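# Slide paper roll onto wooden holder post and release

## Task

Fit the paper roll over the wooden holder's post so that it sits down on the holder's base, then withdraw the gripper so nothing of the robot is touching the roll.

## Robot and tools

Robot: two arms, left_arm and right_arm, each ending in a parallel two-finger gripper. A camera cable resting on an object counts as that arm touching it. Loose objects may occasionally get a brief push from outside.

Frame: one scene frame for everything. Origin at table-top height, halfway between the nominal arm bases; +x points out over the table, +z up, and left_arm sits on the +y side (arm names do not match image left/right). Gripper axes: fingers extend along the gripper's +z and close along its y. end_effector_position is the point between the pads, roughly 1 cm short of the fingertips. Reported positions and orientations can be a few cm off, more at long reach, and friction or weight can leave a resting gripper a centimetre or more from the commanded pose without any contact.

A row is always 16 numbers: left_arm x, y, z (metres), qw, qx, qy, qz (unit quaternion, w first), opening; then the same eight for right_arm. Both halves are required even if only one arm should move. x, y, z and the quaternion are an absolute target pose in the scene frame, not an offset. Opening runs from -1 (closed) to +1 (fully open, 0.094 m); between those the fingers go to where grip_measured would read that value. To keep an arm still, repeat its full pose from the last result before it was meant to stay, plus the desired opening, in every call; reuse your own target quaternion rather than a drifted reading.

execute_actions(actions, cameras). actions holds at most one item. Empty list = look: returns state and pictures. {"rows": [...], "steps": n} = act: up to 15 rows, n up to 15 steps of 1/30 s (default 15); one row per step, last row repeated. Each target must lie within 0.6 m of that arm's last reported position along every gripper axis or the call is rejected and nothing is sent. The result is read 5 steps before the action ends; those steps finish afterwards, and an action needs at least 5 steps. {"steps": n} alone = wait up to 300 steps counted from the previous result, reply time included. Pictures come only for a look or when cameras names them (["all"], [] or names; an unknown name voids the call).

move(target, speed, blend, blocking, cameras). target is one 16-number row or a list of up to 15 rows visited in order, with no distance limit. Each gripper follows a straight path and rotates the short way; all arms finish together, at least 0.5 s and at most 10 s total (longer paths get cut short). speed: m/s, 0.002 to 2.9, default 0.25, rotation capped at twice that in rad/s; one value or one per target. blend: metres of corner rounding per waypoint, default 0. blocking=false returns after about 0.5 s while the motion continues. Paths ignore obstacles and the other arm, grippers lag and can overshoot speed (worst with a nearly straight arm), and passing near an arm's own base may flip its shoulder posture, so route around it. Opening changes on the first target are sent at once; on later targets they are applied after arrival when everything is still. The result adds a move: line: done (within 10 mm and 2 degrees), off_target, moving, held or fault, plus limits (paced = pose clipped, held = steps withheld). done or off_target says nothing about contact. Faster moves and targets set deeper past a contact hit and press harder.

The goal must hold with the robot released.

Control details: each step the commanded orientation is clipped to within 40 degrees of the measured one; joints then chase the pose by damped IK, favouring position. Elbows never fully straighten, and tiny moves may not start. While you are thinking, a running move continues but nothing new is sent, except a HELD step keeps being retried. Hand target in a result is the pose currently being driven toward. A clearance check can block arms coming too close, but not gripper-to-gripper contact.

Gripping: grip_measured uses the opening scale; empty it reads up to ~2.7 mm wide. On a hard part under full squeeze it reads up to ~3 mm (0.064) below the part width, lower for round parts. Commanding about 0.05 below the touch reading (0.11+ for round objects) gives full force, about 50-64 N per pad. Close gently on crushable items. To release, command well above grip_measured.

Joint ranges (rad): waist -2.618 to 3.054, shoulder 0.000 to 3.142, elbow 0.000 to 3.142 (straight at 2.901), wrist pitch -1.571 to 1.571, wrist yaw -1.571 to 1.571, wrist roll -2.094 to 2.094. Joint torques are total drive output with fixed offset and noise; positive means toward larger joint angle; joints 1-3 wrap at ±28 N m. Joint velocities 'within noise' means the arm is still.

Avoid: dropping the roll or letting go while it moves, knocking anything off the table, hard impacts or shoves, arms striking or gripping each other, and any arm stop. Motor heat builds from holding loads, stretched arms or pushing at unreachable poses; MOTOR HOT appears at 75 °C, at 90 °C the arm folds up and stays idle, at 100 °C it collapses.

Cameras: cam_high is fixed above looking down on the table; the wrist cameras ride on each hand, and their pictures may lag during motion. Calibration K, distortion and T_world_to_cam are given per camera; fixed-camera projections are accurate to millimetres near image centre.

Each tool is called after "Emit:" in YAML: its name, and indented under it one key for each argument.

## Session

Emit:
execute_actions:
  actions: []
  cameras: ["all"]

Scene clock: 0.00 s of 4400.00 s.
left_arm: end_effector_position=(+0.3990, +0.2155, +0.3339) grip_measured=+1.000 end_effector_quat_wxyz=(+0.613, -0.149, +0.751, -0.193) | right_arm: end_effector_position=(+0.2363, -0.1520, +0.2376) grip_measured=+1.000 end_effector_quat_wxyz=(+0.503, -0.064, +0.821, +0.263)
Joint positions: left_arm=[-0.192 0.968 0.891 -0.096 -0.063 -0.512 0.094] | right_arm=[0.621 0.795 0.631 -0.201 0.071 0.431 0.094]
Joint velocities: within noise
Joint torques (N m): no reading
Motor temperatures (°C): left_arm=[23 24 21 24 22 21 23] | right_arm=[23 23 23 22 22 23 24]
Heat: left arm: 24 °C; right arm: 24 °C.
Hand target: left_arm +0.3971, +0.2160, +0.3393; +0.618, -0.147, +0.748, -0.193 | right_arm +0.2363, -0.1523, +0.2440; +0.509, -0.063, +0.816, +0.265

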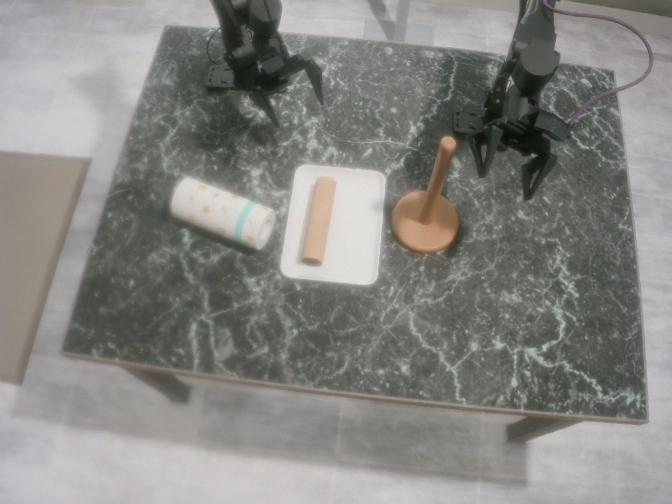

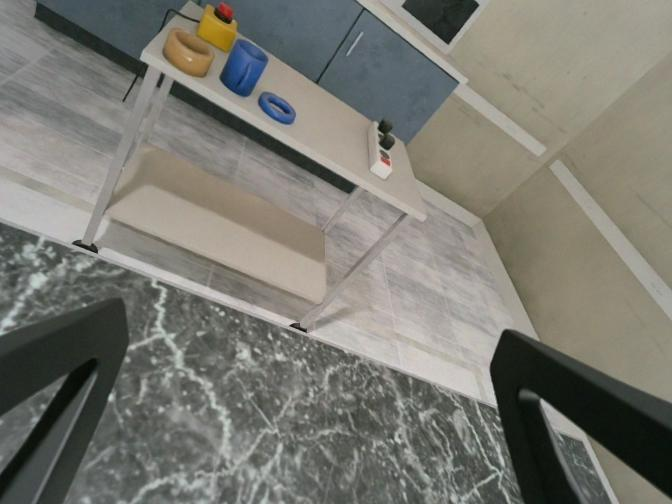

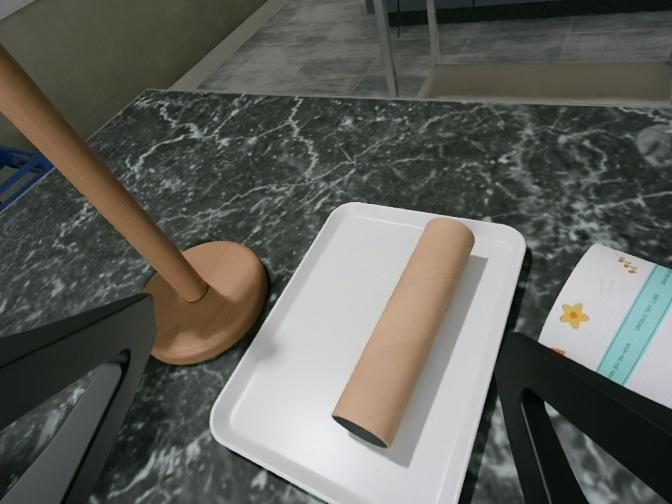

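Emit:
zoom_image:
  camera: "cam_high"
  region: [150, 160, 290, 265]

Emit:
zoom_image:
  camera: "cam_high"
  region: [370, 120, 510, 260]

Emit:
zoom_image:
  camera: "cam_right_wrist"
  region: [380, 200, 672, 420]

Scaled by 3.600 from the camera's 672x504 image, which has a finer 960x720 frame.

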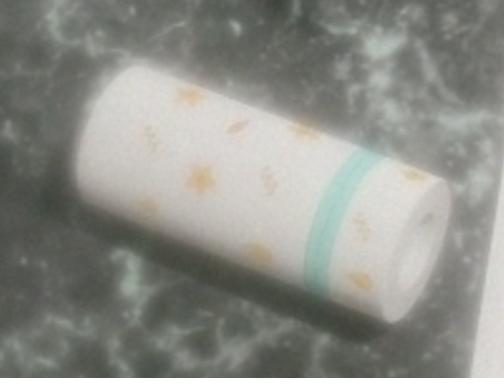

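Scaled by 3.600 from the camera's 672x504 image, which has a finer 960x720 frame.

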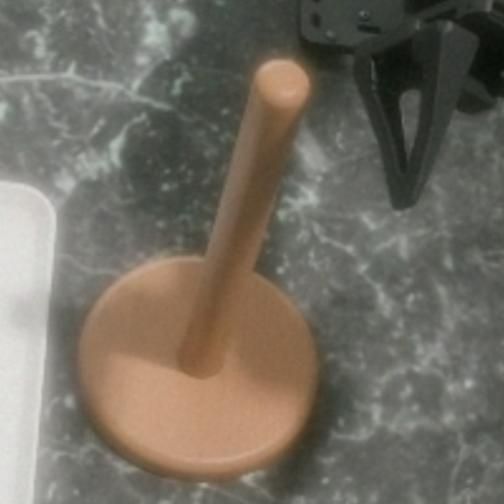

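Scaled by 1.726 from the camera's 672x504 image, which has a finer 960x720 frame.

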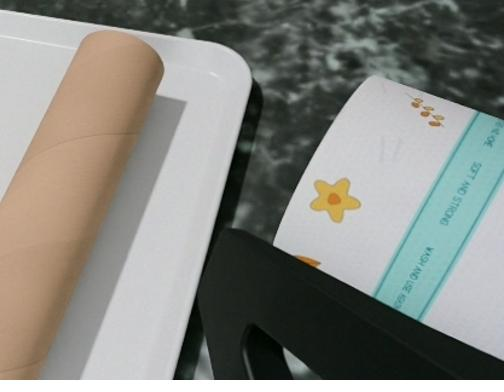

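Emit:
move:
  target: [0.27, 0.29, 0.36, 0.6797, 0.1949, 0.6797, -0.1949, -0.8, 0.37, -0.298, 0.17, 0.0, -0.597, 0.802, 0.0, 1.0]
  speed: 0.4
  blocking: true

Scene clock: 16.90 s of 4400.00 s.
left_arm: end_effector_position=(+0.2707, +0.2894, +0.3632) grip_measured=-0.799 end_effector_quat_wxyz=(+0.679, +0.191, +0.681, -0.197) | right_arm: end_effector_position=(+0.3670, -0.3009, +0.1713) grip_measured=+1.000 end_effector_quat_wxyz=(+0.016, -0.590, +0.807, -0.006)
Joint positions: left_arm=[0.942 0.755 0.769 -0.01 1.516 -0.012 0.009] | right_arm=[0.058 2.059 2.091 -1.568 -0.007 -1.191 0.094]
Joint velocities: within noise
Joint torques (N m): left_arm=[0.54 -0.24 6.32 1.47 0.06 0.11] | right_arm=[0.79 -9.91 9.16 0.12 0.09 -0.05]
Motor temperatures (°C): left_arm=[23 24 22 28 22 21 23] | right_arm=[23 24 24 26 22 23 24]
Heat: left arm: 28 °C; right arm: 26 °C.
Hand target: left_arm +0.2700, +0.2899, +0.3601; +0.680, +0.195, +0.680, -0.195 | right_arm +0.3697, -0.2979, +0.1696; +0.011, -0.597, +0.802, -0.006
Off the commanded pose: left_arm 0.003 m, 0 deg | right_arm 0.004 m, 2 deg.
joint sent to its limit (right arm) — joint 4 (wrist pitch), lower limit.
Kept back: nothing.
move: done
camera_calibration:
cam_left_wrist: T_world_to_cam=[[-0.540697, -0.831016, 0.130607, 0.335354], [-0.455872, 0.158977, -0.875732, 0.42039], [0.706984, -0.533046, -0.464796, 0.235386], [0, 0, 0, 1]] pos_world=[0.206555, 0.337324, 0.433756]
cam_right_wrist: T_world_to_cam=[[0.982762, -0.184766, 0.00637701, -0.418198], [-0.166646, -0.870392, 0.4633, -0.256352], [-0.0800516, -0.456376, -0.886179, 0.147746], [0, 0, 0, 1]] pos_world=[0.380096, -0.232968, 0.252364]

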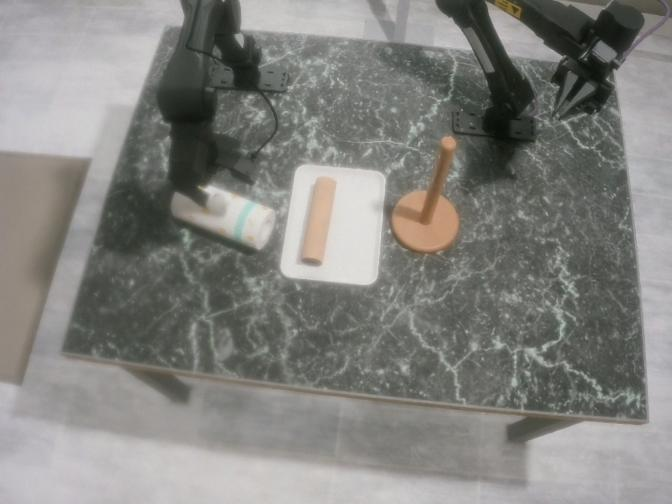

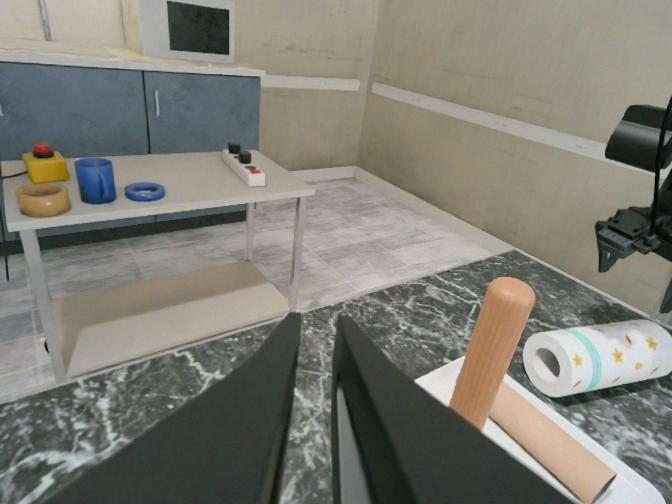

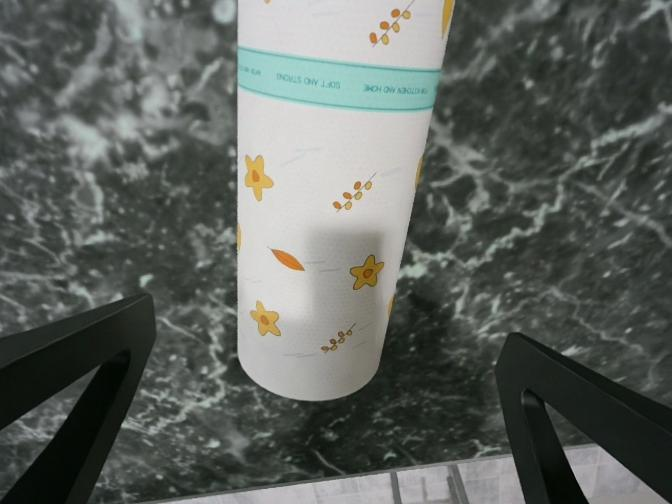

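Emit:
zoom_image:
  camera: "cam_high"
  region: [160, 170, 290, 260]

Emit:
zoom_image:
  camera: "cam_left_wrist"
  region: [440, 260, 672, 430]

Scaled by 3.877 from the camera's 672x504 image, which has a finer 960x720 frame.

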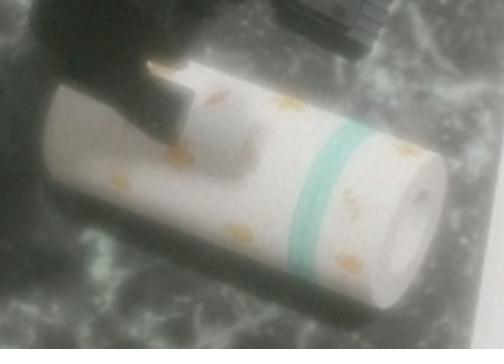

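Scaled by 2.172 from the camera's 672x504 image, which has a finer 960x720 frame.

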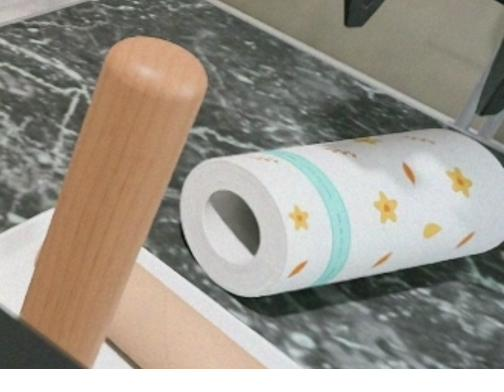

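Emit:
move:
  target: [0.2707, 0.2894, 0.3632, 0.679, 0.191, 0.681, -0.197, -0.8, 0.3625, -0.3, 0.115, 0.0, -0.5983, 0.8012, 0.0, 1.0]
  speed: 0.25
  cameras: ["cam_right_wrist"]

Scene clock: 21.50 s of 4400.00 s.
left_arm: end_effector_position=(+0.2704, +0.2890, +0.3634) grip_measured=-0.799 end_effector_quat_wxyz=(+0.679, +0.193, +0.680, -0.197) | right_arm: end_effector_position=(+0.3645, -0.3015, +0.1118) grip_measured=+1.000 end_effector_quat_wxyz=(-0.004, -0.593, +0.805, +0.005)
Joint positions: left_arm=[0.942 0.755 0.769 -0.008 1.519 -0.012 0.009] | right_arm=[0.058 2.059 1.852 -1.376 -0.004 -1.198 0.094]
Joint velocities: within noise
Joint torques (N m): left_arm=[-0.08 -0.17 7.21 1.37 -0.04 -0.03] | right_arm=[0.5 -14.19 4.75 0.27 0.06 -0.03]
Motor temperatures (°C): left_arm=[23 24 22 28 22 21 23] | right_arm=[23 24 24 25 22 23 24]
Heat: left arm: 28 °C; right arm: 25 °C.
Hand target: left_arm +0.2707, +0.2894, +0.3633; +0.679, +0.191, +0.681, -0.197 | right_arm +0.3625, -0.3000, +0.1149; +0.000, -0.598, +0.801, +0.000
Off the commanded pose: left_arm 0.001 m, 0 deg | right_arm 0.004 m, 1 deg.
Kept back: nothing.
move: done
camera_calibration:
cam_right_wrist: T_world_to_cam=[[0.983396, -0.177357, -0.0384379, -0.408509], [-0.138123, -0.868877, 0.475367, -0.240933], [-0.117707, -0.462165, -0.878947, 0.105685], [0, 0, 0, 1]] pos_world=[0.380888, -0.232949, 0.191721]
Images, in order (width x height): cam_right_wrist 672x504.

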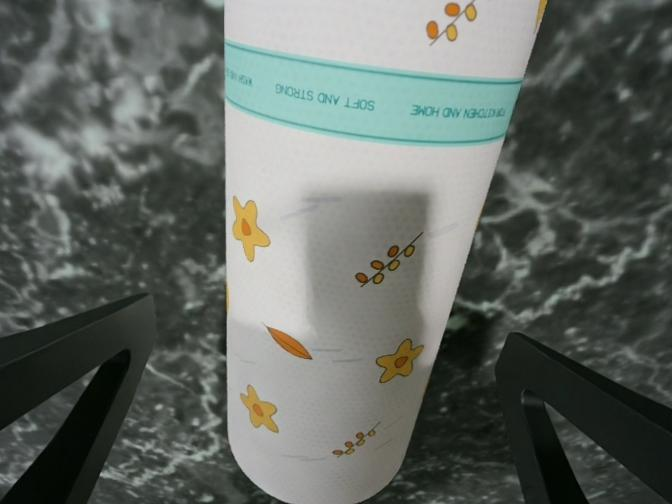

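Emit:
zoom_image:
  camera: "cam_right_wrist"
  region: [100, 190, 560, 420]

Scaled by 1.096 from the camera's 672x504 image, which has a finer 960x720 frame.

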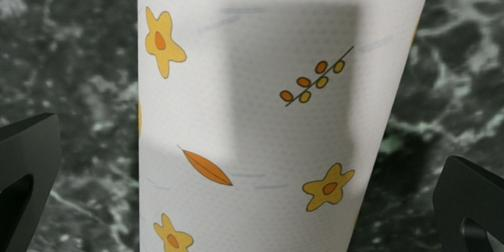

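Emit:
move:
  target:
    - [0.2707, 0.2894, 0.3632, 0.679, 0.191, 0.681, -0.197, -0.8, 0.367, -0.301, 0.1, 0.0, -0.5983, 0.8012, 0.0, 1.0]
    - [0.2707, 0.2894, 0.3632, 0.679, 0.191, 0.681, -0.197, -0.8, 0.367, -0.301, 0.057, 0.0, -0.5983, 0.8012, 0.0, 1.0]
  speed: [0.12, 0.12]
  blend: [0.008]
  cameras: ["cam_right_wrist", "cam_high"]

blend must be one number or one for each of the 2 targets, got a list of 1; nothing of the call was run

Emit:
move:
  target:
    - [0.2707, 0.2894, 0.3632, 0.679, 0.191, 0.681, -0.197, -0.8, 0.367, -0.301, 0.1, 0.0, -0.5983, 0.8012, 0.0, 1.0]
    - [0.2707, 0.2894, 0.3632, 0.679, 0.191, 0.681, -0.197, -0.8, 0.367, -0.301, 0.057, 0.0, -0.5983, 0.8012, 0.0, 1.0]
  speed: 0.12
  blend: 0.008
  cameras: ["cam_right_wrist", "cam_high"]

Scene clock: 26.37 s of 4400.00 s.
left_arm: end_effector_position=(+0.2704, +0.2890, +0.3634) grip_measured=-0.799 end_effector_quat_wxyz=(+0.679, +0.193, +0.680, -0.197) | right_arm: end_effector_position=(+0.3701, -0.3013, +0.0661) grip_measured=+1.000 end_effector_quat_wxyz=(+0.009, -0.595, +0.804, -0.004)
Joint positions: left_arm=[0.942 0.755 0.769 -0.008 1.519 -0.012 0.009] | right_arm=[0.058 2.059 1.67 -1.162 -0.003 -1.202 0.094]
Joint velocities: within noise
Joint torques (N m): left_arm=[0.01 -0.29 7.21 1.37 -0.05 -0.03] | right_arm=[0.23 -11.15 4.96 0.33 0.05 -0.03]
Motor temperatures (°C): left_arm=[23 24 22 28 22 21 23] | right_arm=[23 25 24 25 22 23 24]
Heat: left arm: 28 °C; right arm: 25 °C.
Hand target: left_arm +0.2707, +0.2894, +0.3633; +0.679, +0.191, +0.681, -0.197 | right_arm +0.3669, -0.3010, +0.0571; +0.000, -0.598, +0.801, +0.000
Off the commanded pose: left_arm 0.001 m, 0 deg | right_arm 0.010 m, 1 deg.
Kept back: nothing.
move: done; blend cut to 0.0078 m at target 1
camera_calibration:
cam_right_wrist: T_world_to_cam=[[0.984726, -0.173994, -0.00631524, -0.417255], [-0.150701, -0.869943, 0.469561, -0.21363], [-0.0871948, -0.461438, -0.882877, 0.0554722], [0, 0, 0, 1]] pos_world=[0.383525, -0.232849, 0.146652]
Images, in order (width x height): cam_high 672x504, cam_right_wrist 672x504.

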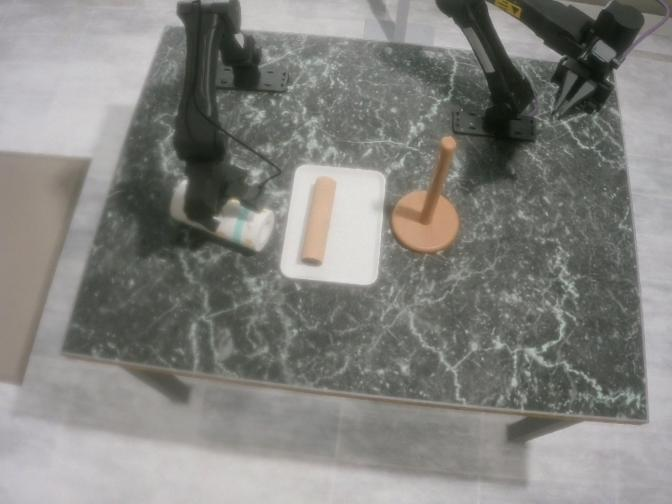

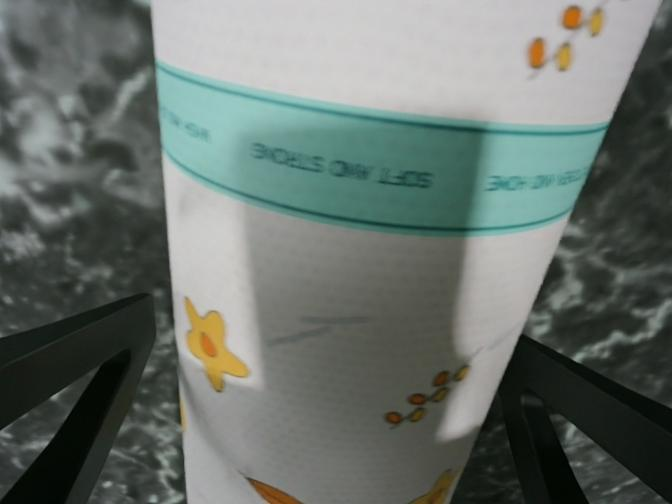

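Emit:
move:
  target:
    - [0.2707, 0.2894, 0.3632, 0.679, 0.191, 0.681, -0.197, -0.8, 0.3725, -0.3025, 0.068, 0.0, -0.5983, 0.8012, 0.0, 1.0]
    - [0.2707, 0.2894, 0.3632, 0.679, 0.191, 0.681, -0.197, -0.8, 0.3725, -0.3025, 0.052, 0.0, -0.5983, 0.8012, 0.0, 1.0]
  speed: 0.08
  cameras: ["cam_right_wrist", "cam_high"]

Scene clock: 28.20 s of 4400.00 s.
left_arm: end_effector_position=(+0.2704, +0.2890, +0.3634) grip_measured=-0.799 end_effector_quat_wxyz=(+0.679, +0.193, +0.680, -0.197) | right_arm: end_effector_position=(+0.3741, -0.3010, +0.0659) grip_measured=+1.000 end_effector_quat_wxyz=(+0.013, -0.597, +0.802, -0.007)
Joint positions: left_arm=[0.942 0.755 0.769 -0.008 1.519 -0.012 0.009] | right_arm=[0.058 2.066 1.679 -1.155 -0.003 -1.207 0.094]
Joint velocities: within noise
Joint torques (N m): left_arm=[-0.01 -0.2 7.17 1.37 -0.03 -0.02] | right_arm=[-0.21 -9.76 5.67 0.36 0.03 -0.04]
Motor temperatures (°C): left_arm=[23 24 22 28 22 21 23] | right_arm=[23 26 24 25 22 23 24]
Heat: left arm: 28 °C; right arm: 26 °C.
Hand target: left_arm +0.2707, +0.2894, +0.3633; +0.679, +0.191, +0.681, -0.197 | right_arm +0.3721, -0.3024, +0.0523; +0.000, -0.598, +0.801, +0.000
Off the commanded pose: left_arm 0.001 m, 0 deg | right_arm 0.014 m, 2 deg.
Kept back: nothing.
move: off_target (right_arm)
camera_calibration:
cam_right_wrist: T_world_to_cam=[[0.985592, -0.169114, 0.00295336, -0.420698], [-0.150847, -0.870969, 0.46761, -0.212816], [-0.0765069, -0.461318, -0.88393, 0.0519312], [0, 0, 0, 1]] pos_world=[0.386507, -0.232545, 0.146661]
Images, in order (width x height): cam_high 672x504, cam_right_wrist 672x504.

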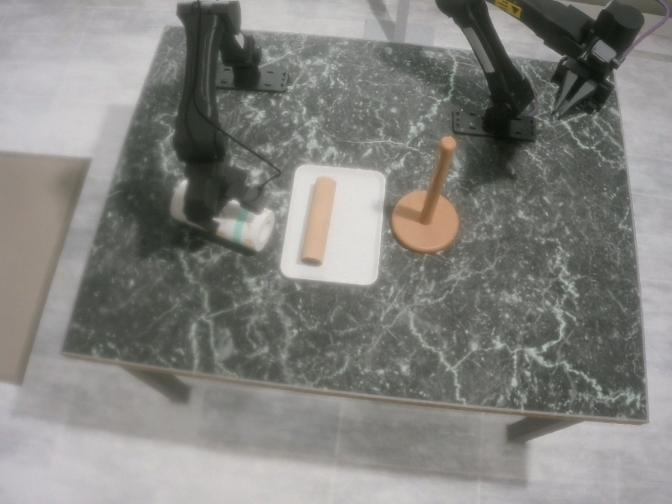

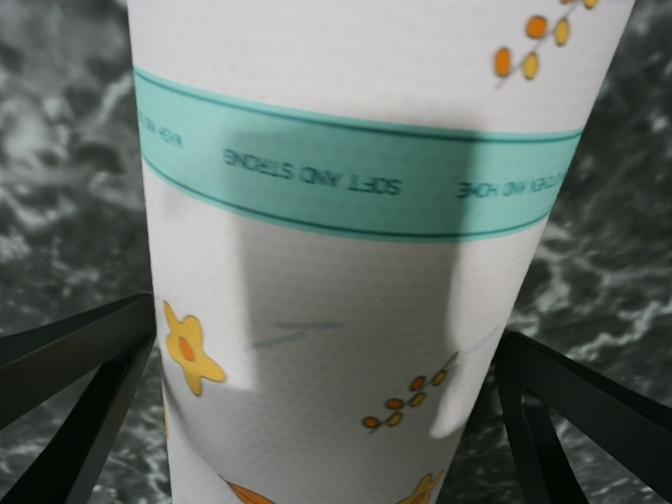

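Emit:
wait:
  seconds: 0
  cameras: ["cam_left_wrist"]

Emit:
zoom_image:
  camera: "cam_left_wrist"
  region: [500, 180, 672, 430]

Scene clock: 30.80 s of 4400.00 s.
left_arm: end_effector_position=(+0.2704, +0.2890, +0.3634) grip_measured=-0.799 end_effector_quat_wxyz=(+0.679, +0.193, +0.680, -0.197) | right_arm: end_effector_position=(+0.3746, -0.3010, +0.0659) grip_measured=+1.000 end_effector_quat_wxyz=(+0.014, -0.597, +0.802, -0.007)
Joint positions: left_arm=[0.942 0.755 0.769 -0.008 1.519 -0.012 0.009] | right_arm=[0.058 2.066 1.679 -1.153 -0.003 -1.207 0.094]
Joint velocities: within noise
Joint torques (N m): left_arm=[-0.08 -0.18 7.19 1.38 -0.04 -0.01] | right_arm=[-0.09 -9.69 5.59 0.34 0.05 -0.05]
Motor temperatures (°C): left_arm=[23 24 22 28 22 21 23] | right_arm=[23 26 24 25 22 23 24]
Heat: left arm: 28 °C; right arm: 26 °C.
Hand target: left_arm +0.2707, +0.2894, +0.3633; +0.679, +0.191, +0.681, -0.197 | right_arm +0.3721, -0.3024, +0.0523; +0.000, -0.598, +0.801, +0.000
Off the commanded pose: left_arm 0.001 m, 0 deg | right_arm 0.014 m, 2 deg.
Steps of this call (1-78: nothing new was sent). Readings (end_effector_position of left_arm | right_arm):
1: (+0.2704, +0.2890, +0.3634) | (+0.3742, -0.3010, +0.0659)
2: (+0.2704, +0.2890, +0.3634) | (+0.3742, -0.3010, +0.0659)
4: (+0.2704, +0.2890, +0.3634) | (+0.3744, -0.3010, +0.0659)
8: (+0.2704, +0.2890, +0.3634) | (+0.3744, -0.3010, +0.0659)
78: the state above
camera_calibration:
cam_left_wrist: T_world_to_cam=[[-0.543147, -0.829774, 0.128323, 0.335968], [-0.454272, 0.161877, -0.876032, 0.419363], [0.706136, -0.534108, -0.464866, 0.235969], [0, 0, 0, 1]] pos_world=[0.206359, 0.336925, 0.433958]
Images, in order (width x height): cam_left_wrist 672x504.

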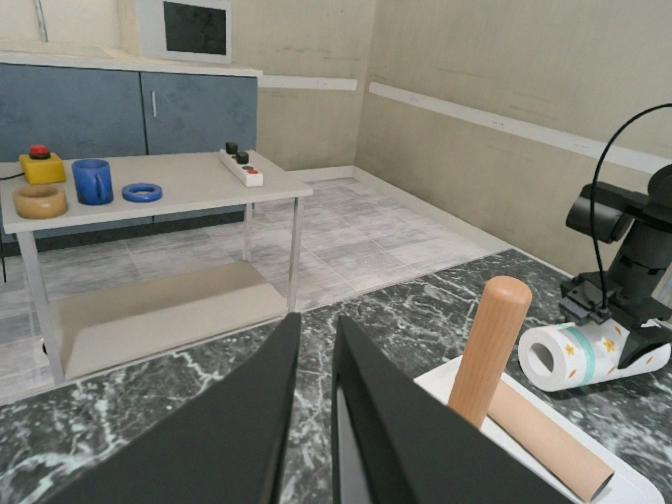

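Scaled by 2.016 from the camera's 672x504 image, which has a finer 960x720 frame.

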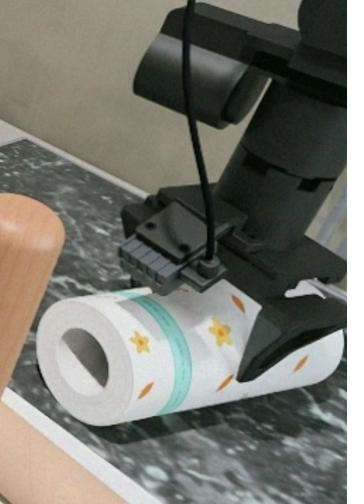

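Emit:
zoom_image:
  camera: "cam_left_wrist"
  region: [550, 260, 672, 390]

Scaled by 3.877 from the camera's 672x504 image, which has a finer 960x720 frame.

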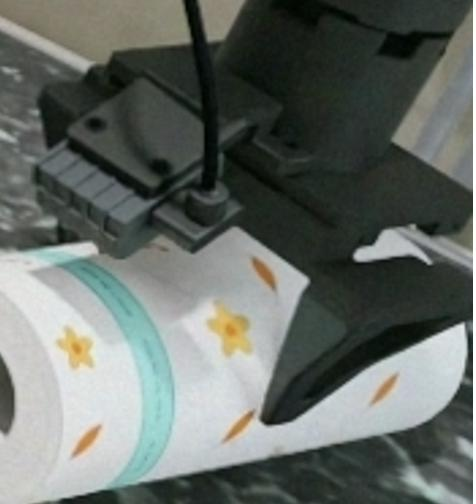

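Emit:
move:
  target: [0.2707, 0.2894, 0.3632, 0.679, 0.191, 0.681, -0.197, -0.8, 0.372, -0.3024, 0.036, 0.0, -0.5983, 0.8012, 0.0, 1.0]
  speed: 0.06
  cameras: ["cam_right_wrist", "cam_left_wrist"]

Scene clock: 35.90 s of 4400.00 s.
left_arm: end_effector_position=(+0.2704, +0.2890, +0.3634) grip_measured=-0.799 end_effector_quat_wxyz=(+0.679, +0.193, +0.680, -0.197) | right_arm: end_effector_position=(+0.3762, -0.3009, +0.0512) grip_measured=+1.000 end_effector_quat_wxyz=(+0.016, -0.596, +0.802, -0.008)
Joint positions: left_arm=[0.942 0.755 0.769 -0.008 1.519 -0.012 0.009] | right_arm=[0.058 2.079 1.64 -1.097 -0.003 -1.207 0.094]
Joint velocities: within noise
Joint torques (N m): left_arm=[-0.06 -0.23 7.2 1.38 -0.03 -0.03] | right_arm=[-0.09 -9.92 4.96 0.36 0.03 -0.04]
Motor temperatures (°C): left_arm=[23 24 22 28 22 21 23] | right_arm=[23 26 24 24 22 23 24]
Heat: left arm: 28 °C; right arm: 26 °C.
Hand target: left_arm +0.2707, +0.2894, +0.3633; +0.679, +0.191, +0.681, -0.197 | right_arm +0.3716, -0.3023, +0.0364; +0.000, -0.598, +0.801, +0.000
Off the commanded pose: left_arm 0.001 m, 0 deg | right_arm 0.016 m, 2 deg.
Kept back: nothing.
move: off_target (right_arm)
camera_calibration:
cam_left_wrist: T_world_to_cam=[[-0.543147, -0.829774, 0.128323, 0.335968], [-0.454272, 0.161877, -0.876032, 0.419363], [0.706136, -0.534108, -0.464866, 0.235969], [0, 0, 0, 1]] pos_world=[0.206359, 0.336925, 0.433958]
cam_right_wrist: T_world_to_cam=[[0.985553, -0.169168, 0.00814835, -0.422888], [-0.153384, -0.871124, 0.466495, -0.20457], [-0.0718179, -0.461005, -0.884486, 0.0375237], [0, 0, 0, 1]] pos_world=[0.388096, -0.232446, 0.132066]
Images, in order (width x height): cam_left_wrist 672x504, cam_right_wrist 672x504.

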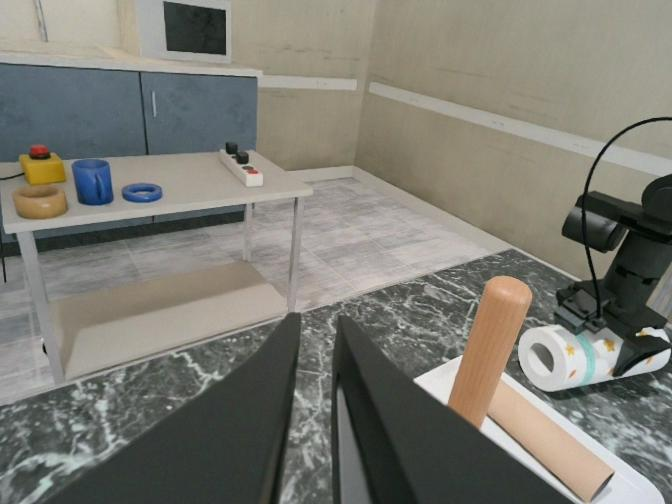

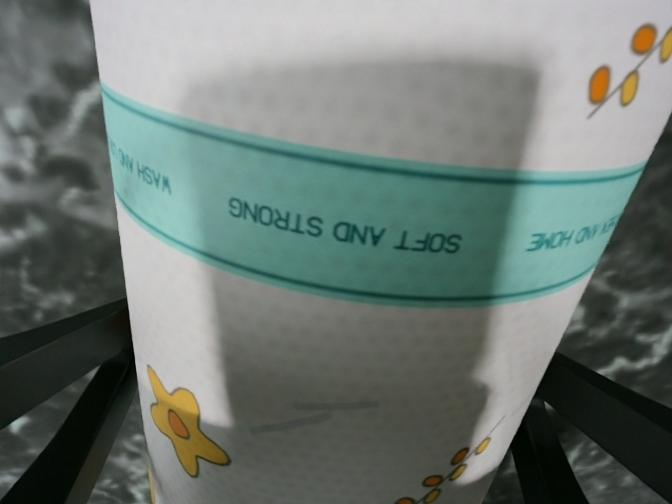

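Emit:
move:
  target:
    - [0.2707, 0.2894, 0.3632, 0.679, 0.191, 0.681, -0.197, -0.8, 0.372, -0.3024, 0.036, 0.0, -0.5983, 0.8012, 0.0, 0.72]
    - [0.2707, 0.2894, 0.3632, 0.679, 0.191, 0.681, -0.197, -0.8, 0.372, -0.3024, 0.12, 0.0, -0.5983, 0.8012, 0.0, 0.72]
  speed: 0.15
  cameras: ["cam_right_wrist", "cam_left_wrist"]

Scene clock: 42.20 s of 4400.00 s.
left_arm: end_effector_position=(+0.2704, +0.2890, +0.3634) grip_measured=-0.799 end_effector_quat_wxyz=(+0.679, +0.193, +0.680, -0.197) | right_arm: end_effector_position=(+0.3686, -0.3014, +0.1120) grip_measured=+0.725 end_effector_quat_wxyz=(-0.005, -0.597, +0.802, +0.005)
Joint positions: left_arm=[0.942 0.755 0.769 -0.008 1.519 -0.012 0.009] | right_arm=[0.058 2.079 1.882 -1.389 -0.003 -1.207 0.081]
Joint velocities: within noise
Joint torques (N m): left_arm=[-0.05 -0.24 7.24 1.39 -0.03 -0.03] | right_arm=[-0.1 -12.52 9.39 -0.02 0.06 -0.01]
Motor temperatures (°C): left_arm=[23 24 22 28 22 21 23] | right_arm=[23 26 24 24 22 23 24]
Heat: left arm: 28 °C; right arm: 26 °C.
Hand target: left_arm +0.2707, +0.2894, +0.3633; +0.679, +0.191, +0.681, -0.197 | right_arm +0.3718, -0.3023, +0.1200; +0.000, -0.598, +0.801, +0.000
Off the commanded pose: left_arm 0.001 m, 0 deg | right_arm 0.009 m, 1 deg.
Kept back: nothing.
move: done
camera_calibration:
cam_left_wrist: T_world_to_cam=[[-0.543147, -0.829774, 0.128323, 0.335968], [-0.454272, 0.161877, -0.876032, 0.419363], [0.706136, -0.534108, -0.464866, 0.235969], [0, 0, 0, 1]] pos_world=[0.206359, 0.336925, 0.433958]
cam_right_wrist: T_world_to_cam=[[0.984835, -0.168838, -0.0399243, -0.410183], [-0.129743, -0.869496, 0.476596, -0.243826], [-0.115181, -0.464189, -0.878215, 0.104745], [0, 0, 0, 1]] pos_world=[0.384392, -0.232639, 0.19182]
Images, in order (width x height): cam_left_wrist 672x504, cam_right_wrist 672x504.

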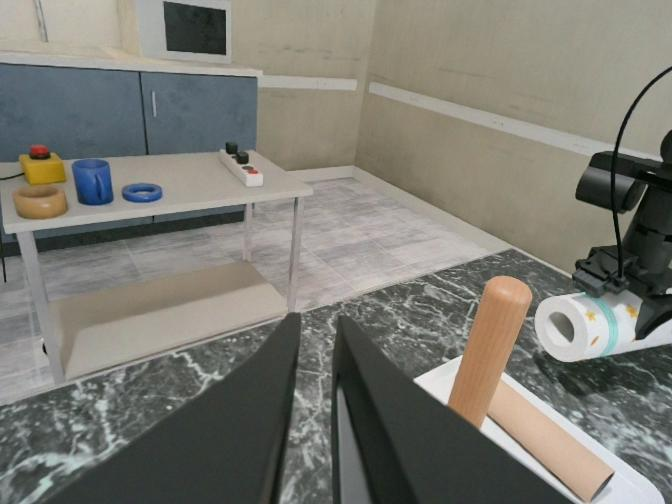

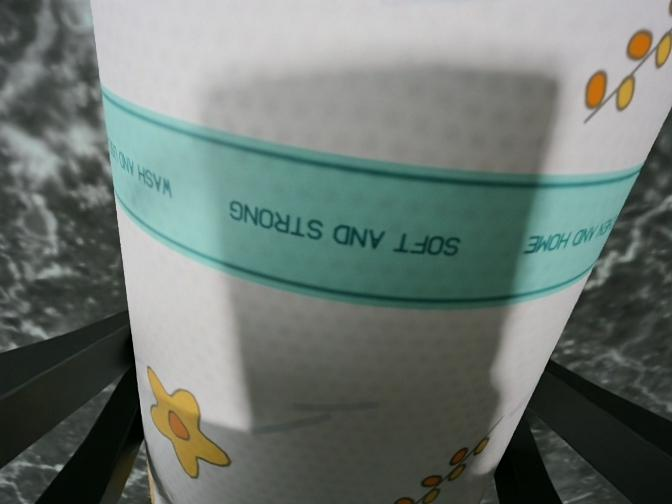

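Emit:
move:
  target:
    - [0.2707, 0.2894, 0.3632, 0.679, 0.191, 0.681, -0.197, -0.8, 0.345, -0.06, 0.45, 0.4352, -0.4551, 0.7438, 0.2246, 0.68]
    - [0.2707, 0.2894, 0.3632, 0.679, 0.191, 0.681, -0.197, -0.8, 0.316, 0.134, 0.46, 0.6283, -0.3243, 0.6283, 0.3243, 0.68]
  speed: 0.35
  blend: 0.05

Scene clock: 46.60 s of 4400.00 s.
left_arm: end_effector_position=(+0.2704, +0.2890, +0.3634) grip_measured=-0.799 end_effector_quat_wxyz=(+0.679, +0.193, +0.680, -0.197) | right_arm: end_effector_position=(+0.3233, +0.1418, +0.4354) grip_measured=+0.715 end_effector_quat_wxyz=(+0.609, -0.338, +0.645, +0.315)
Joint positions: left_arm=[0.942 0.755 0.769 -0.008 1.519 -0.012 0.009] | right_arm=[0.907 1.885 1.97 -0.145 -0.04 -0.007 0.081]
Joint velocities: within noise
Joint torques (N m): left_arm=[0.02 -0.2 7.24 1.38 -0.02 -0.01] | right_arm=[0.44 -15.31 7.02 2.29 0.13 0.1]
Motor temperatures (°C): left_arm=[23 24 22 28 22 21 23] | right_arm=[23 26 24 25 22 23 24]
Heat: left arm: 28 °C; right arm: 26 °C.
Hand target: left_arm +0.2707, +0.2894, +0.3633; +0.679, +0.191, +0.681, -0.197 | right_arm +0.3159, +0.1337, +0.4596; +0.628, -0.324, +0.629, +0.324
Off the commanded pose: left_arm 0.001 m, 0 deg | right_arm 0.027 m, 3 deg.
Kept back: nothing.
move: off_target (right_arm)
camera_calibration:
cam_left_wrist: T_world_to_cam=[[-0.543147, -0.829774, 0.128323, 0.335968], [-0.454272, 0.161877, -0.876032, 0.419363], [0.706136, -0.534108, -0.464866, 0.235969], [0, 0, 0, 1]] pos_world=[0.206359, 0.336925, 0.433958]
cam_right_wrist: T_world_to_cam=[[0.831073, -0.542056, 0.124467, -0.246768], [-0.202174, -0.502932, -0.840348, 0.52631], [0.518115, 0.673227, -0.527563, 0.0706468], [0, 0, 0, 1]] pos_world=[0.274885, 0.0833747, 0.510269]

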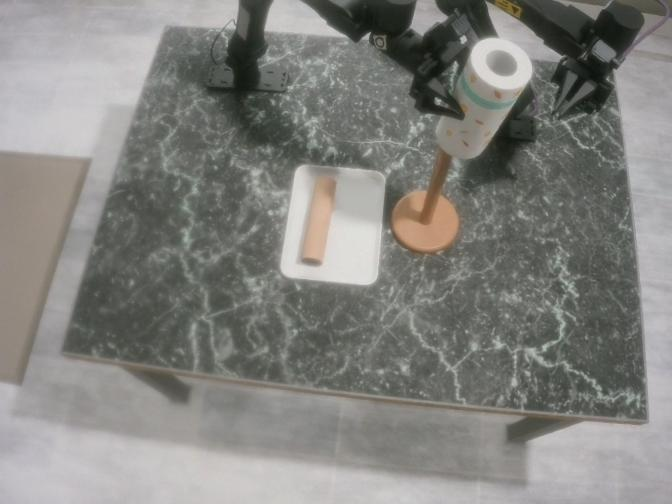

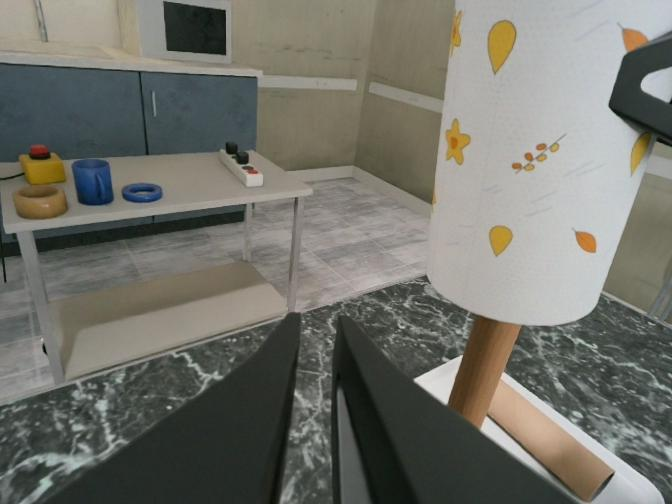

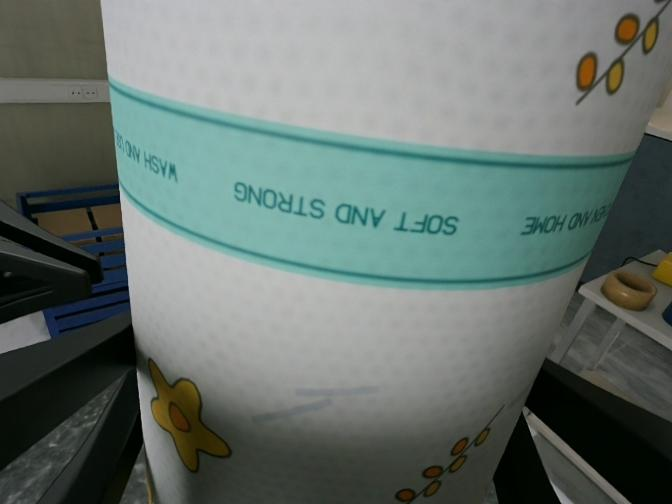

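Emit:
zoom_image:
  camera: "cam_high"
  region: [380, 20, 560, 260]

Emit:
zoom_image:
  camera: "cam_left_wrist"
  region: [400, 200, 672, 450]

Scaled by 2.100 from the camera's 672x504 image, which has a finer 960x720 frame.

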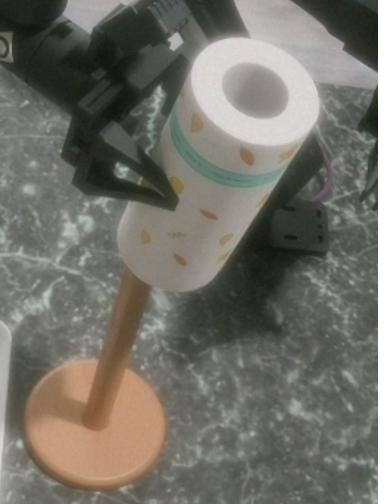

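Scaled by 1.853 from the camera's 672x504 image, which has a finer 960x720 frame.

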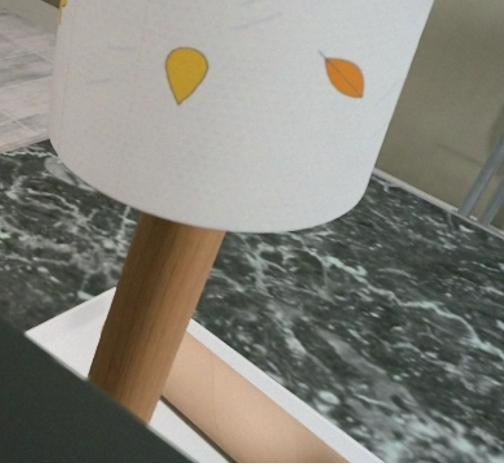

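Emit:
zoom_image:
  camera: "cam_high"
  region: [425, 90, 505, 170]

Emit:
zoom_image:
  camera: "cam_high"
  region: [460, 30, 540, 110]

Scaled by 6.300 from the camera's 672x504 image, which has a finer 960x720 frame.

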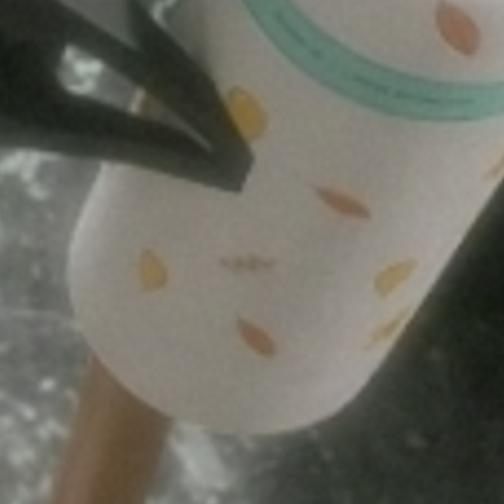

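Scaled by 6.300 from the camera's 672x504 image, which has a finer 960x720 frame.

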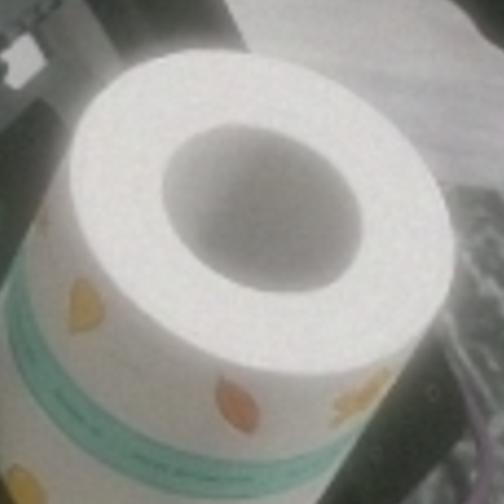

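Emit:
move:
  target: [0.2707, 0.2894, 0.3632, 0.679, 0.191, 0.681, -0.197, -0.8, 0.3172, 0.1068, 0.472, 0.6630, -0.3055, 0.5917, 0.3422, 0.68]
  speed: 0.12
  cameras: ["cam_high", "cam_left_wrist"]

Emit:
zoom_image:
  camera: "cam_high"
  region: [420, 90, 500, 170]

Emit:
zoom_image:
  camera: "cam_left_wrist"
  region: [400, 200, 672, 450]

Scene clock: 54.93 s of 4400.00 s.
left_arm: end_effector_position=(+0.2704, +0.2890, +0.3634) grip_measured=-0.799 end_effector_quat_wxyz=(+0.679, +0.193, +0.680, -0.197) | right_arm: end_effector_position=(+0.3274, +0.1191, +0.4451) grip_measured=+0.715 end_effector_quat_wxyz=(+0.645, -0.314, +0.614, +0.328)
Joint positions: left_arm=[0.942 0.755 0.769 -0.008 1.519 -0.012 0.009] | right_arm=[0.871 1.797 1.785 0.06 -0.059 0 0.081]
Joint velocities: within noise
Joint torques (N m): left_arm=[-0.06 -0.24 7.24 1.35 -0.04 -0.04] | right_arm=[-0.34 -15.64 6.53 2.22 -0.14 0.11]
Motor temperatures (°C): left_arm=[23 24 22 28 22 21 23] | right_arm=[23 28 24 26 22 23 25]
Heat: left arm: 28 °C; right arm: 28 °C.
Hand target: left_arm +0.2707, +0.2894, +0.3633; +0.679, +0.191, +0.681, -0.197 | right_arm +0.3173, +0.1071, +0.4717; +0.663, -0.306, +0.592, +0.342
Off the commanded pose: left_arm 0.001 m, 0 deg | right_arm 0.031 m, 4 deg.
Kept back: nothing.
move: off_target (right_arm)
camera_calibration:
cam_left_wrist: T_world_to_cam=[[-0.543147, -0.829774, 0.128323, 0.335968], [-0.454272, 0.161877, -0.876032, 0.419363], [0.706136, -0.534108, -0.464866, 0.235969], [0, 0, 0, 1]] pos_world=[0.206359, 0.336925, 0.433958]
Images, in order (width x height): cam_high 672x504, cam_left_wrist 672x504.

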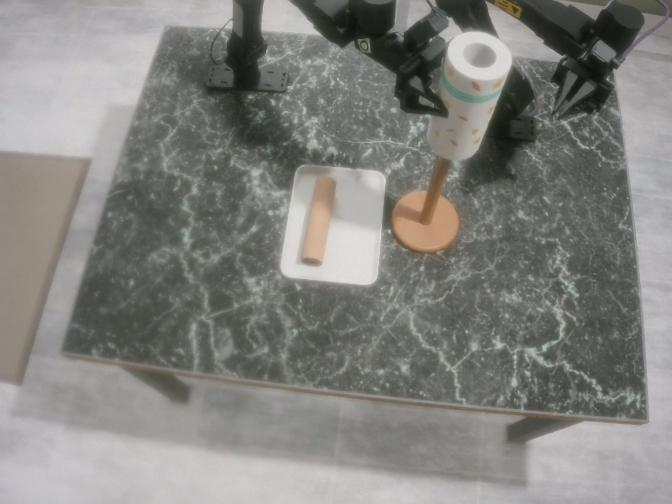

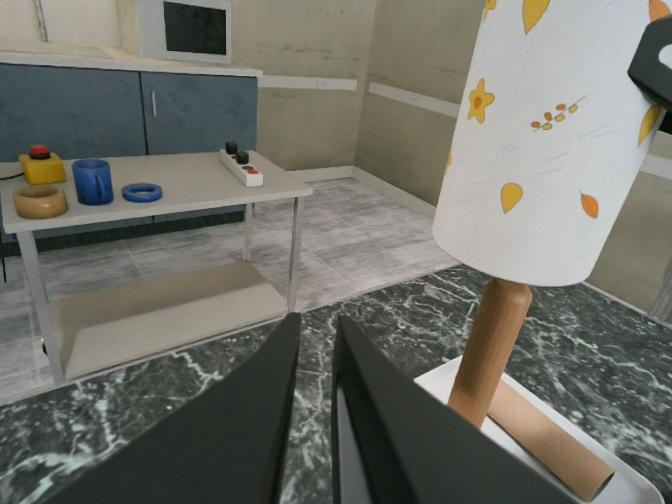

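Scaled by 6.300 from the camera's 672x504 image, which has a finer 960x720 frame.

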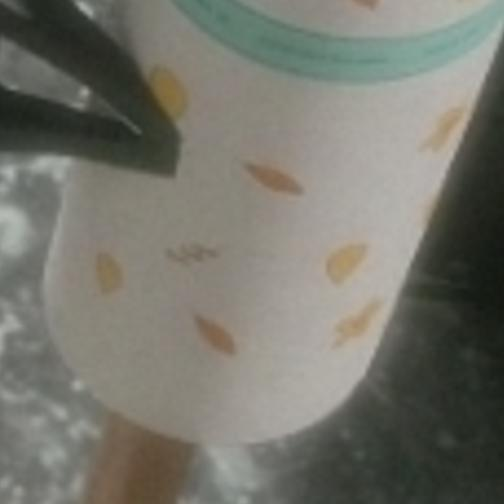

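Scaled by 1.853 from the camera's 672x504 image, which has a finer 960x720 frame.

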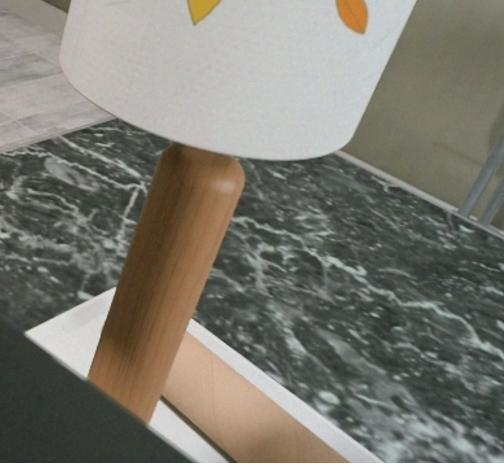

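Emit:
move:
  target: [0.2707, 0.2894, 0.3632, 0.679, 0.191, 0.681, -0.197, -0.8, 0.3165, 0.1085, 0.445, 0.6552, -0.3099, 0.6003, 0.3382, 0.68]
  speed: 0.08
  cameras: ["cam_high", "cam_left_wrist"]

Scene clock: 58.57 s of 4400.00 s.
left_arm: end_effector_position=(+0.2704, +0.2890, +0.3634) grip_measured=-0.799 end_effector_quat_wxyz=(+0.679, +0.193, +0.680, -0.197) | right_arm: end_effector_position=(+0.3284, +0.1205, +0.4154) grip_measured=+0.715 end_effector_quat_wxyz=(+0.636, -0.319, +0.624, +0.324)
Joint positions: left_arm=[0.942 0.755 0.769 -0.008 1.519 -0.012 0.009] | right_arm=[0.871 1.786 1.682 0.123 -0.06 0 0.081]
Joint velocities: within noise
Joint torques (N m): left_arm=[-0.1 -0.23 7.24 1.36 -0.04 -0.02] | right_arm=[0.06 -16.25 6.57 2.26 -0.11 0.1]
Motor temperatures (°C): left_arm=[23 24 22 28 22 21 23] | right_arm=[23 28 24 27 22 23 25]
Heat: left arm: 28 °C; right arm: 28 °C.
Hand target: left_arm +0.2707, +0.2894, +0.3633; +0.679, +0.191, +0.681, -0.197 | right_arm +0.3168, +0.1089, +0.4446; +0.655, -0.310, +0.601, +0.338
Off the commanded pose: left_arm 0.001 m, 0 deg | right_arm 0.034 m, 4 deg.
Kept back: nothing.
move: off_target (right_arm)
camera_calibration:
cam_left_wrist: T_world_to_cam=[[-0.543147, -0.829774, 0.128323, 0.335968], [-0.454272, 0.161877, -0.876032, 0.419363], [0.706136, -0.534108, -0.464866, 0.235969], [0, 0, 0, 1]] pos_world=[0.206359, 0.336925, 0.433958]
Images, in order (width x height): cam_high 672x504, cam_left_wrist 672x504.

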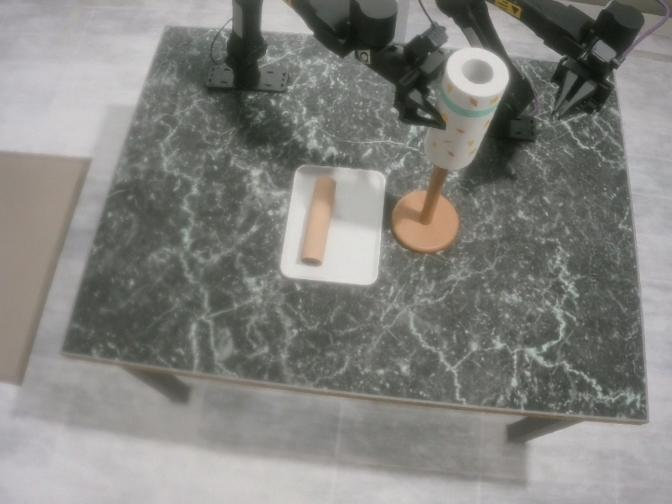

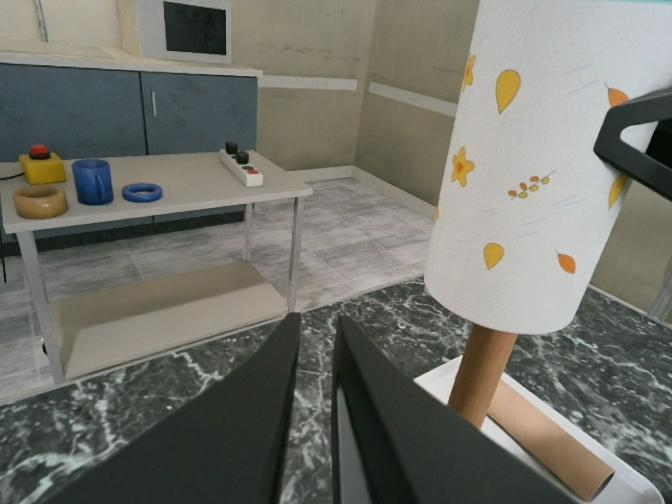

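Emit:
move:
  target:
    - [0.2707, 0.2894, 0.3632, 0.679, 0.191, 0.681, -0.197, -0.8, 0.3158, 0.1088, 0.3896, 0.6552, -0.3099, 0.6003, 0.3382, 0.68]
    - [0.2707, 0.2894, 0.3632, 0.679, 0.191, 0.681, -0.197, -0.8, 0.3181, 0.1111, 0.3296, 0.6552, -0.3099, 0.6003, 0.3382, 0.68]
  speed: 0.1
  blend: 0.02
  cameras: ["cam_high", "cam_left_wrist"]

Scene clock: 61.97 s of 4400.00 s.
left_arm: end_effector_position=(+0.2704, +0.2890, +0.3634) grip_measured=-0.799 end_effector_quat_wxyz=(+0.679, +0.193, +0.680, -0.197) | right_arm: end_effector_position=(+0.3211, +0.1115, +0.3266) grip_measured=+0.715 end_effector_quat_wxyz=(+0.651, -0.312, +0.608, +0.331)
Joint positions: left_arm=[0.942 0.755 0.769 -0.008 1.519 -0.012 0.009] | right_arm=[0.871 1.77 1.26 0.575 -0.06 0 0.081]
Joint velocities: within noise
Joint torques (N m): left_arm=[-0.03 -0.21 7.23 1.38 -0.05 -0.01] | right_arm=[0.12 -11.21 6.48 2.25 -0.1 0.07]
Motor temperatures (°C): left_arm=[23 24 22 28 22 21 23] | right_arm=[23 28 24 28 22 23 25]
Heat: left arm: 28 °C; right arm: 28 °C.
Hand target: left_arm +0.2707, +0.2894, +0.3633; +0.679, +0.191, +0.681, -0.197 | right_arm +0.3181, +0.1111, +0.3296; +0.655, -0.310, +0.600, +0.338
Off the commanded pose: left_arm 0.001 m, 0 deg | right_arm 0.004 m, 1 deg.
Kept back: nothing.
move: done
camera_calibration:
cam_left_wrist: T_world_to_cam=[[-0.543147, -0.829774, 0.128323, 0.335968], [-0.454272, 0.161877, -0.876032, 0.419363], [0.706136, -0.534108, -0.464866, 0.235969], [0, 0, 0, 1]] pos_world=[0.206359, 0.336925, 0.433958]
Images, in order (width x height): cam_high 672x504, cam_left_wrist 672x504.

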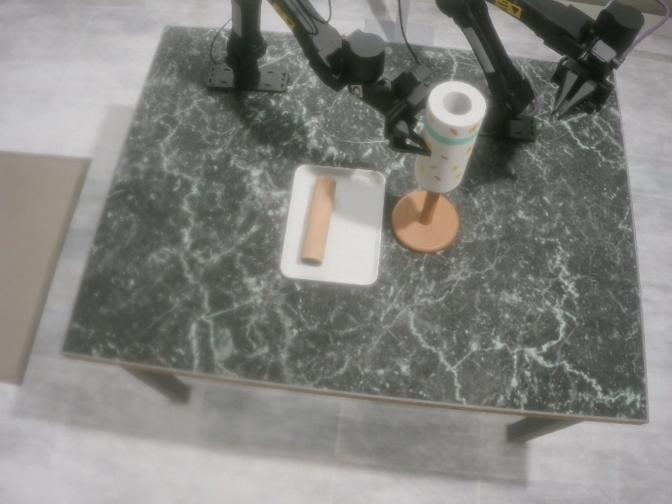

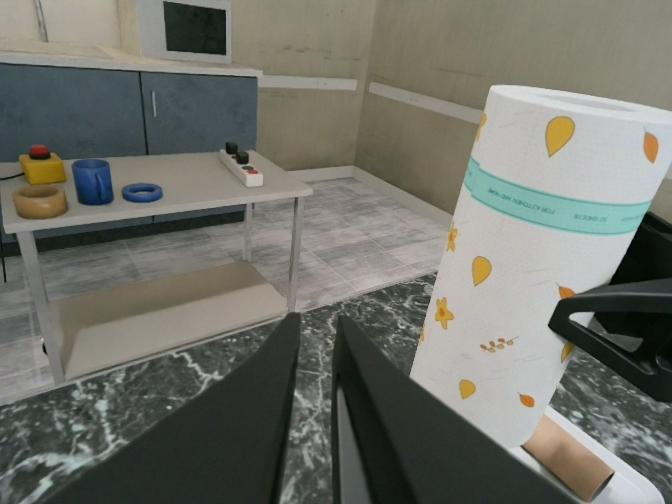

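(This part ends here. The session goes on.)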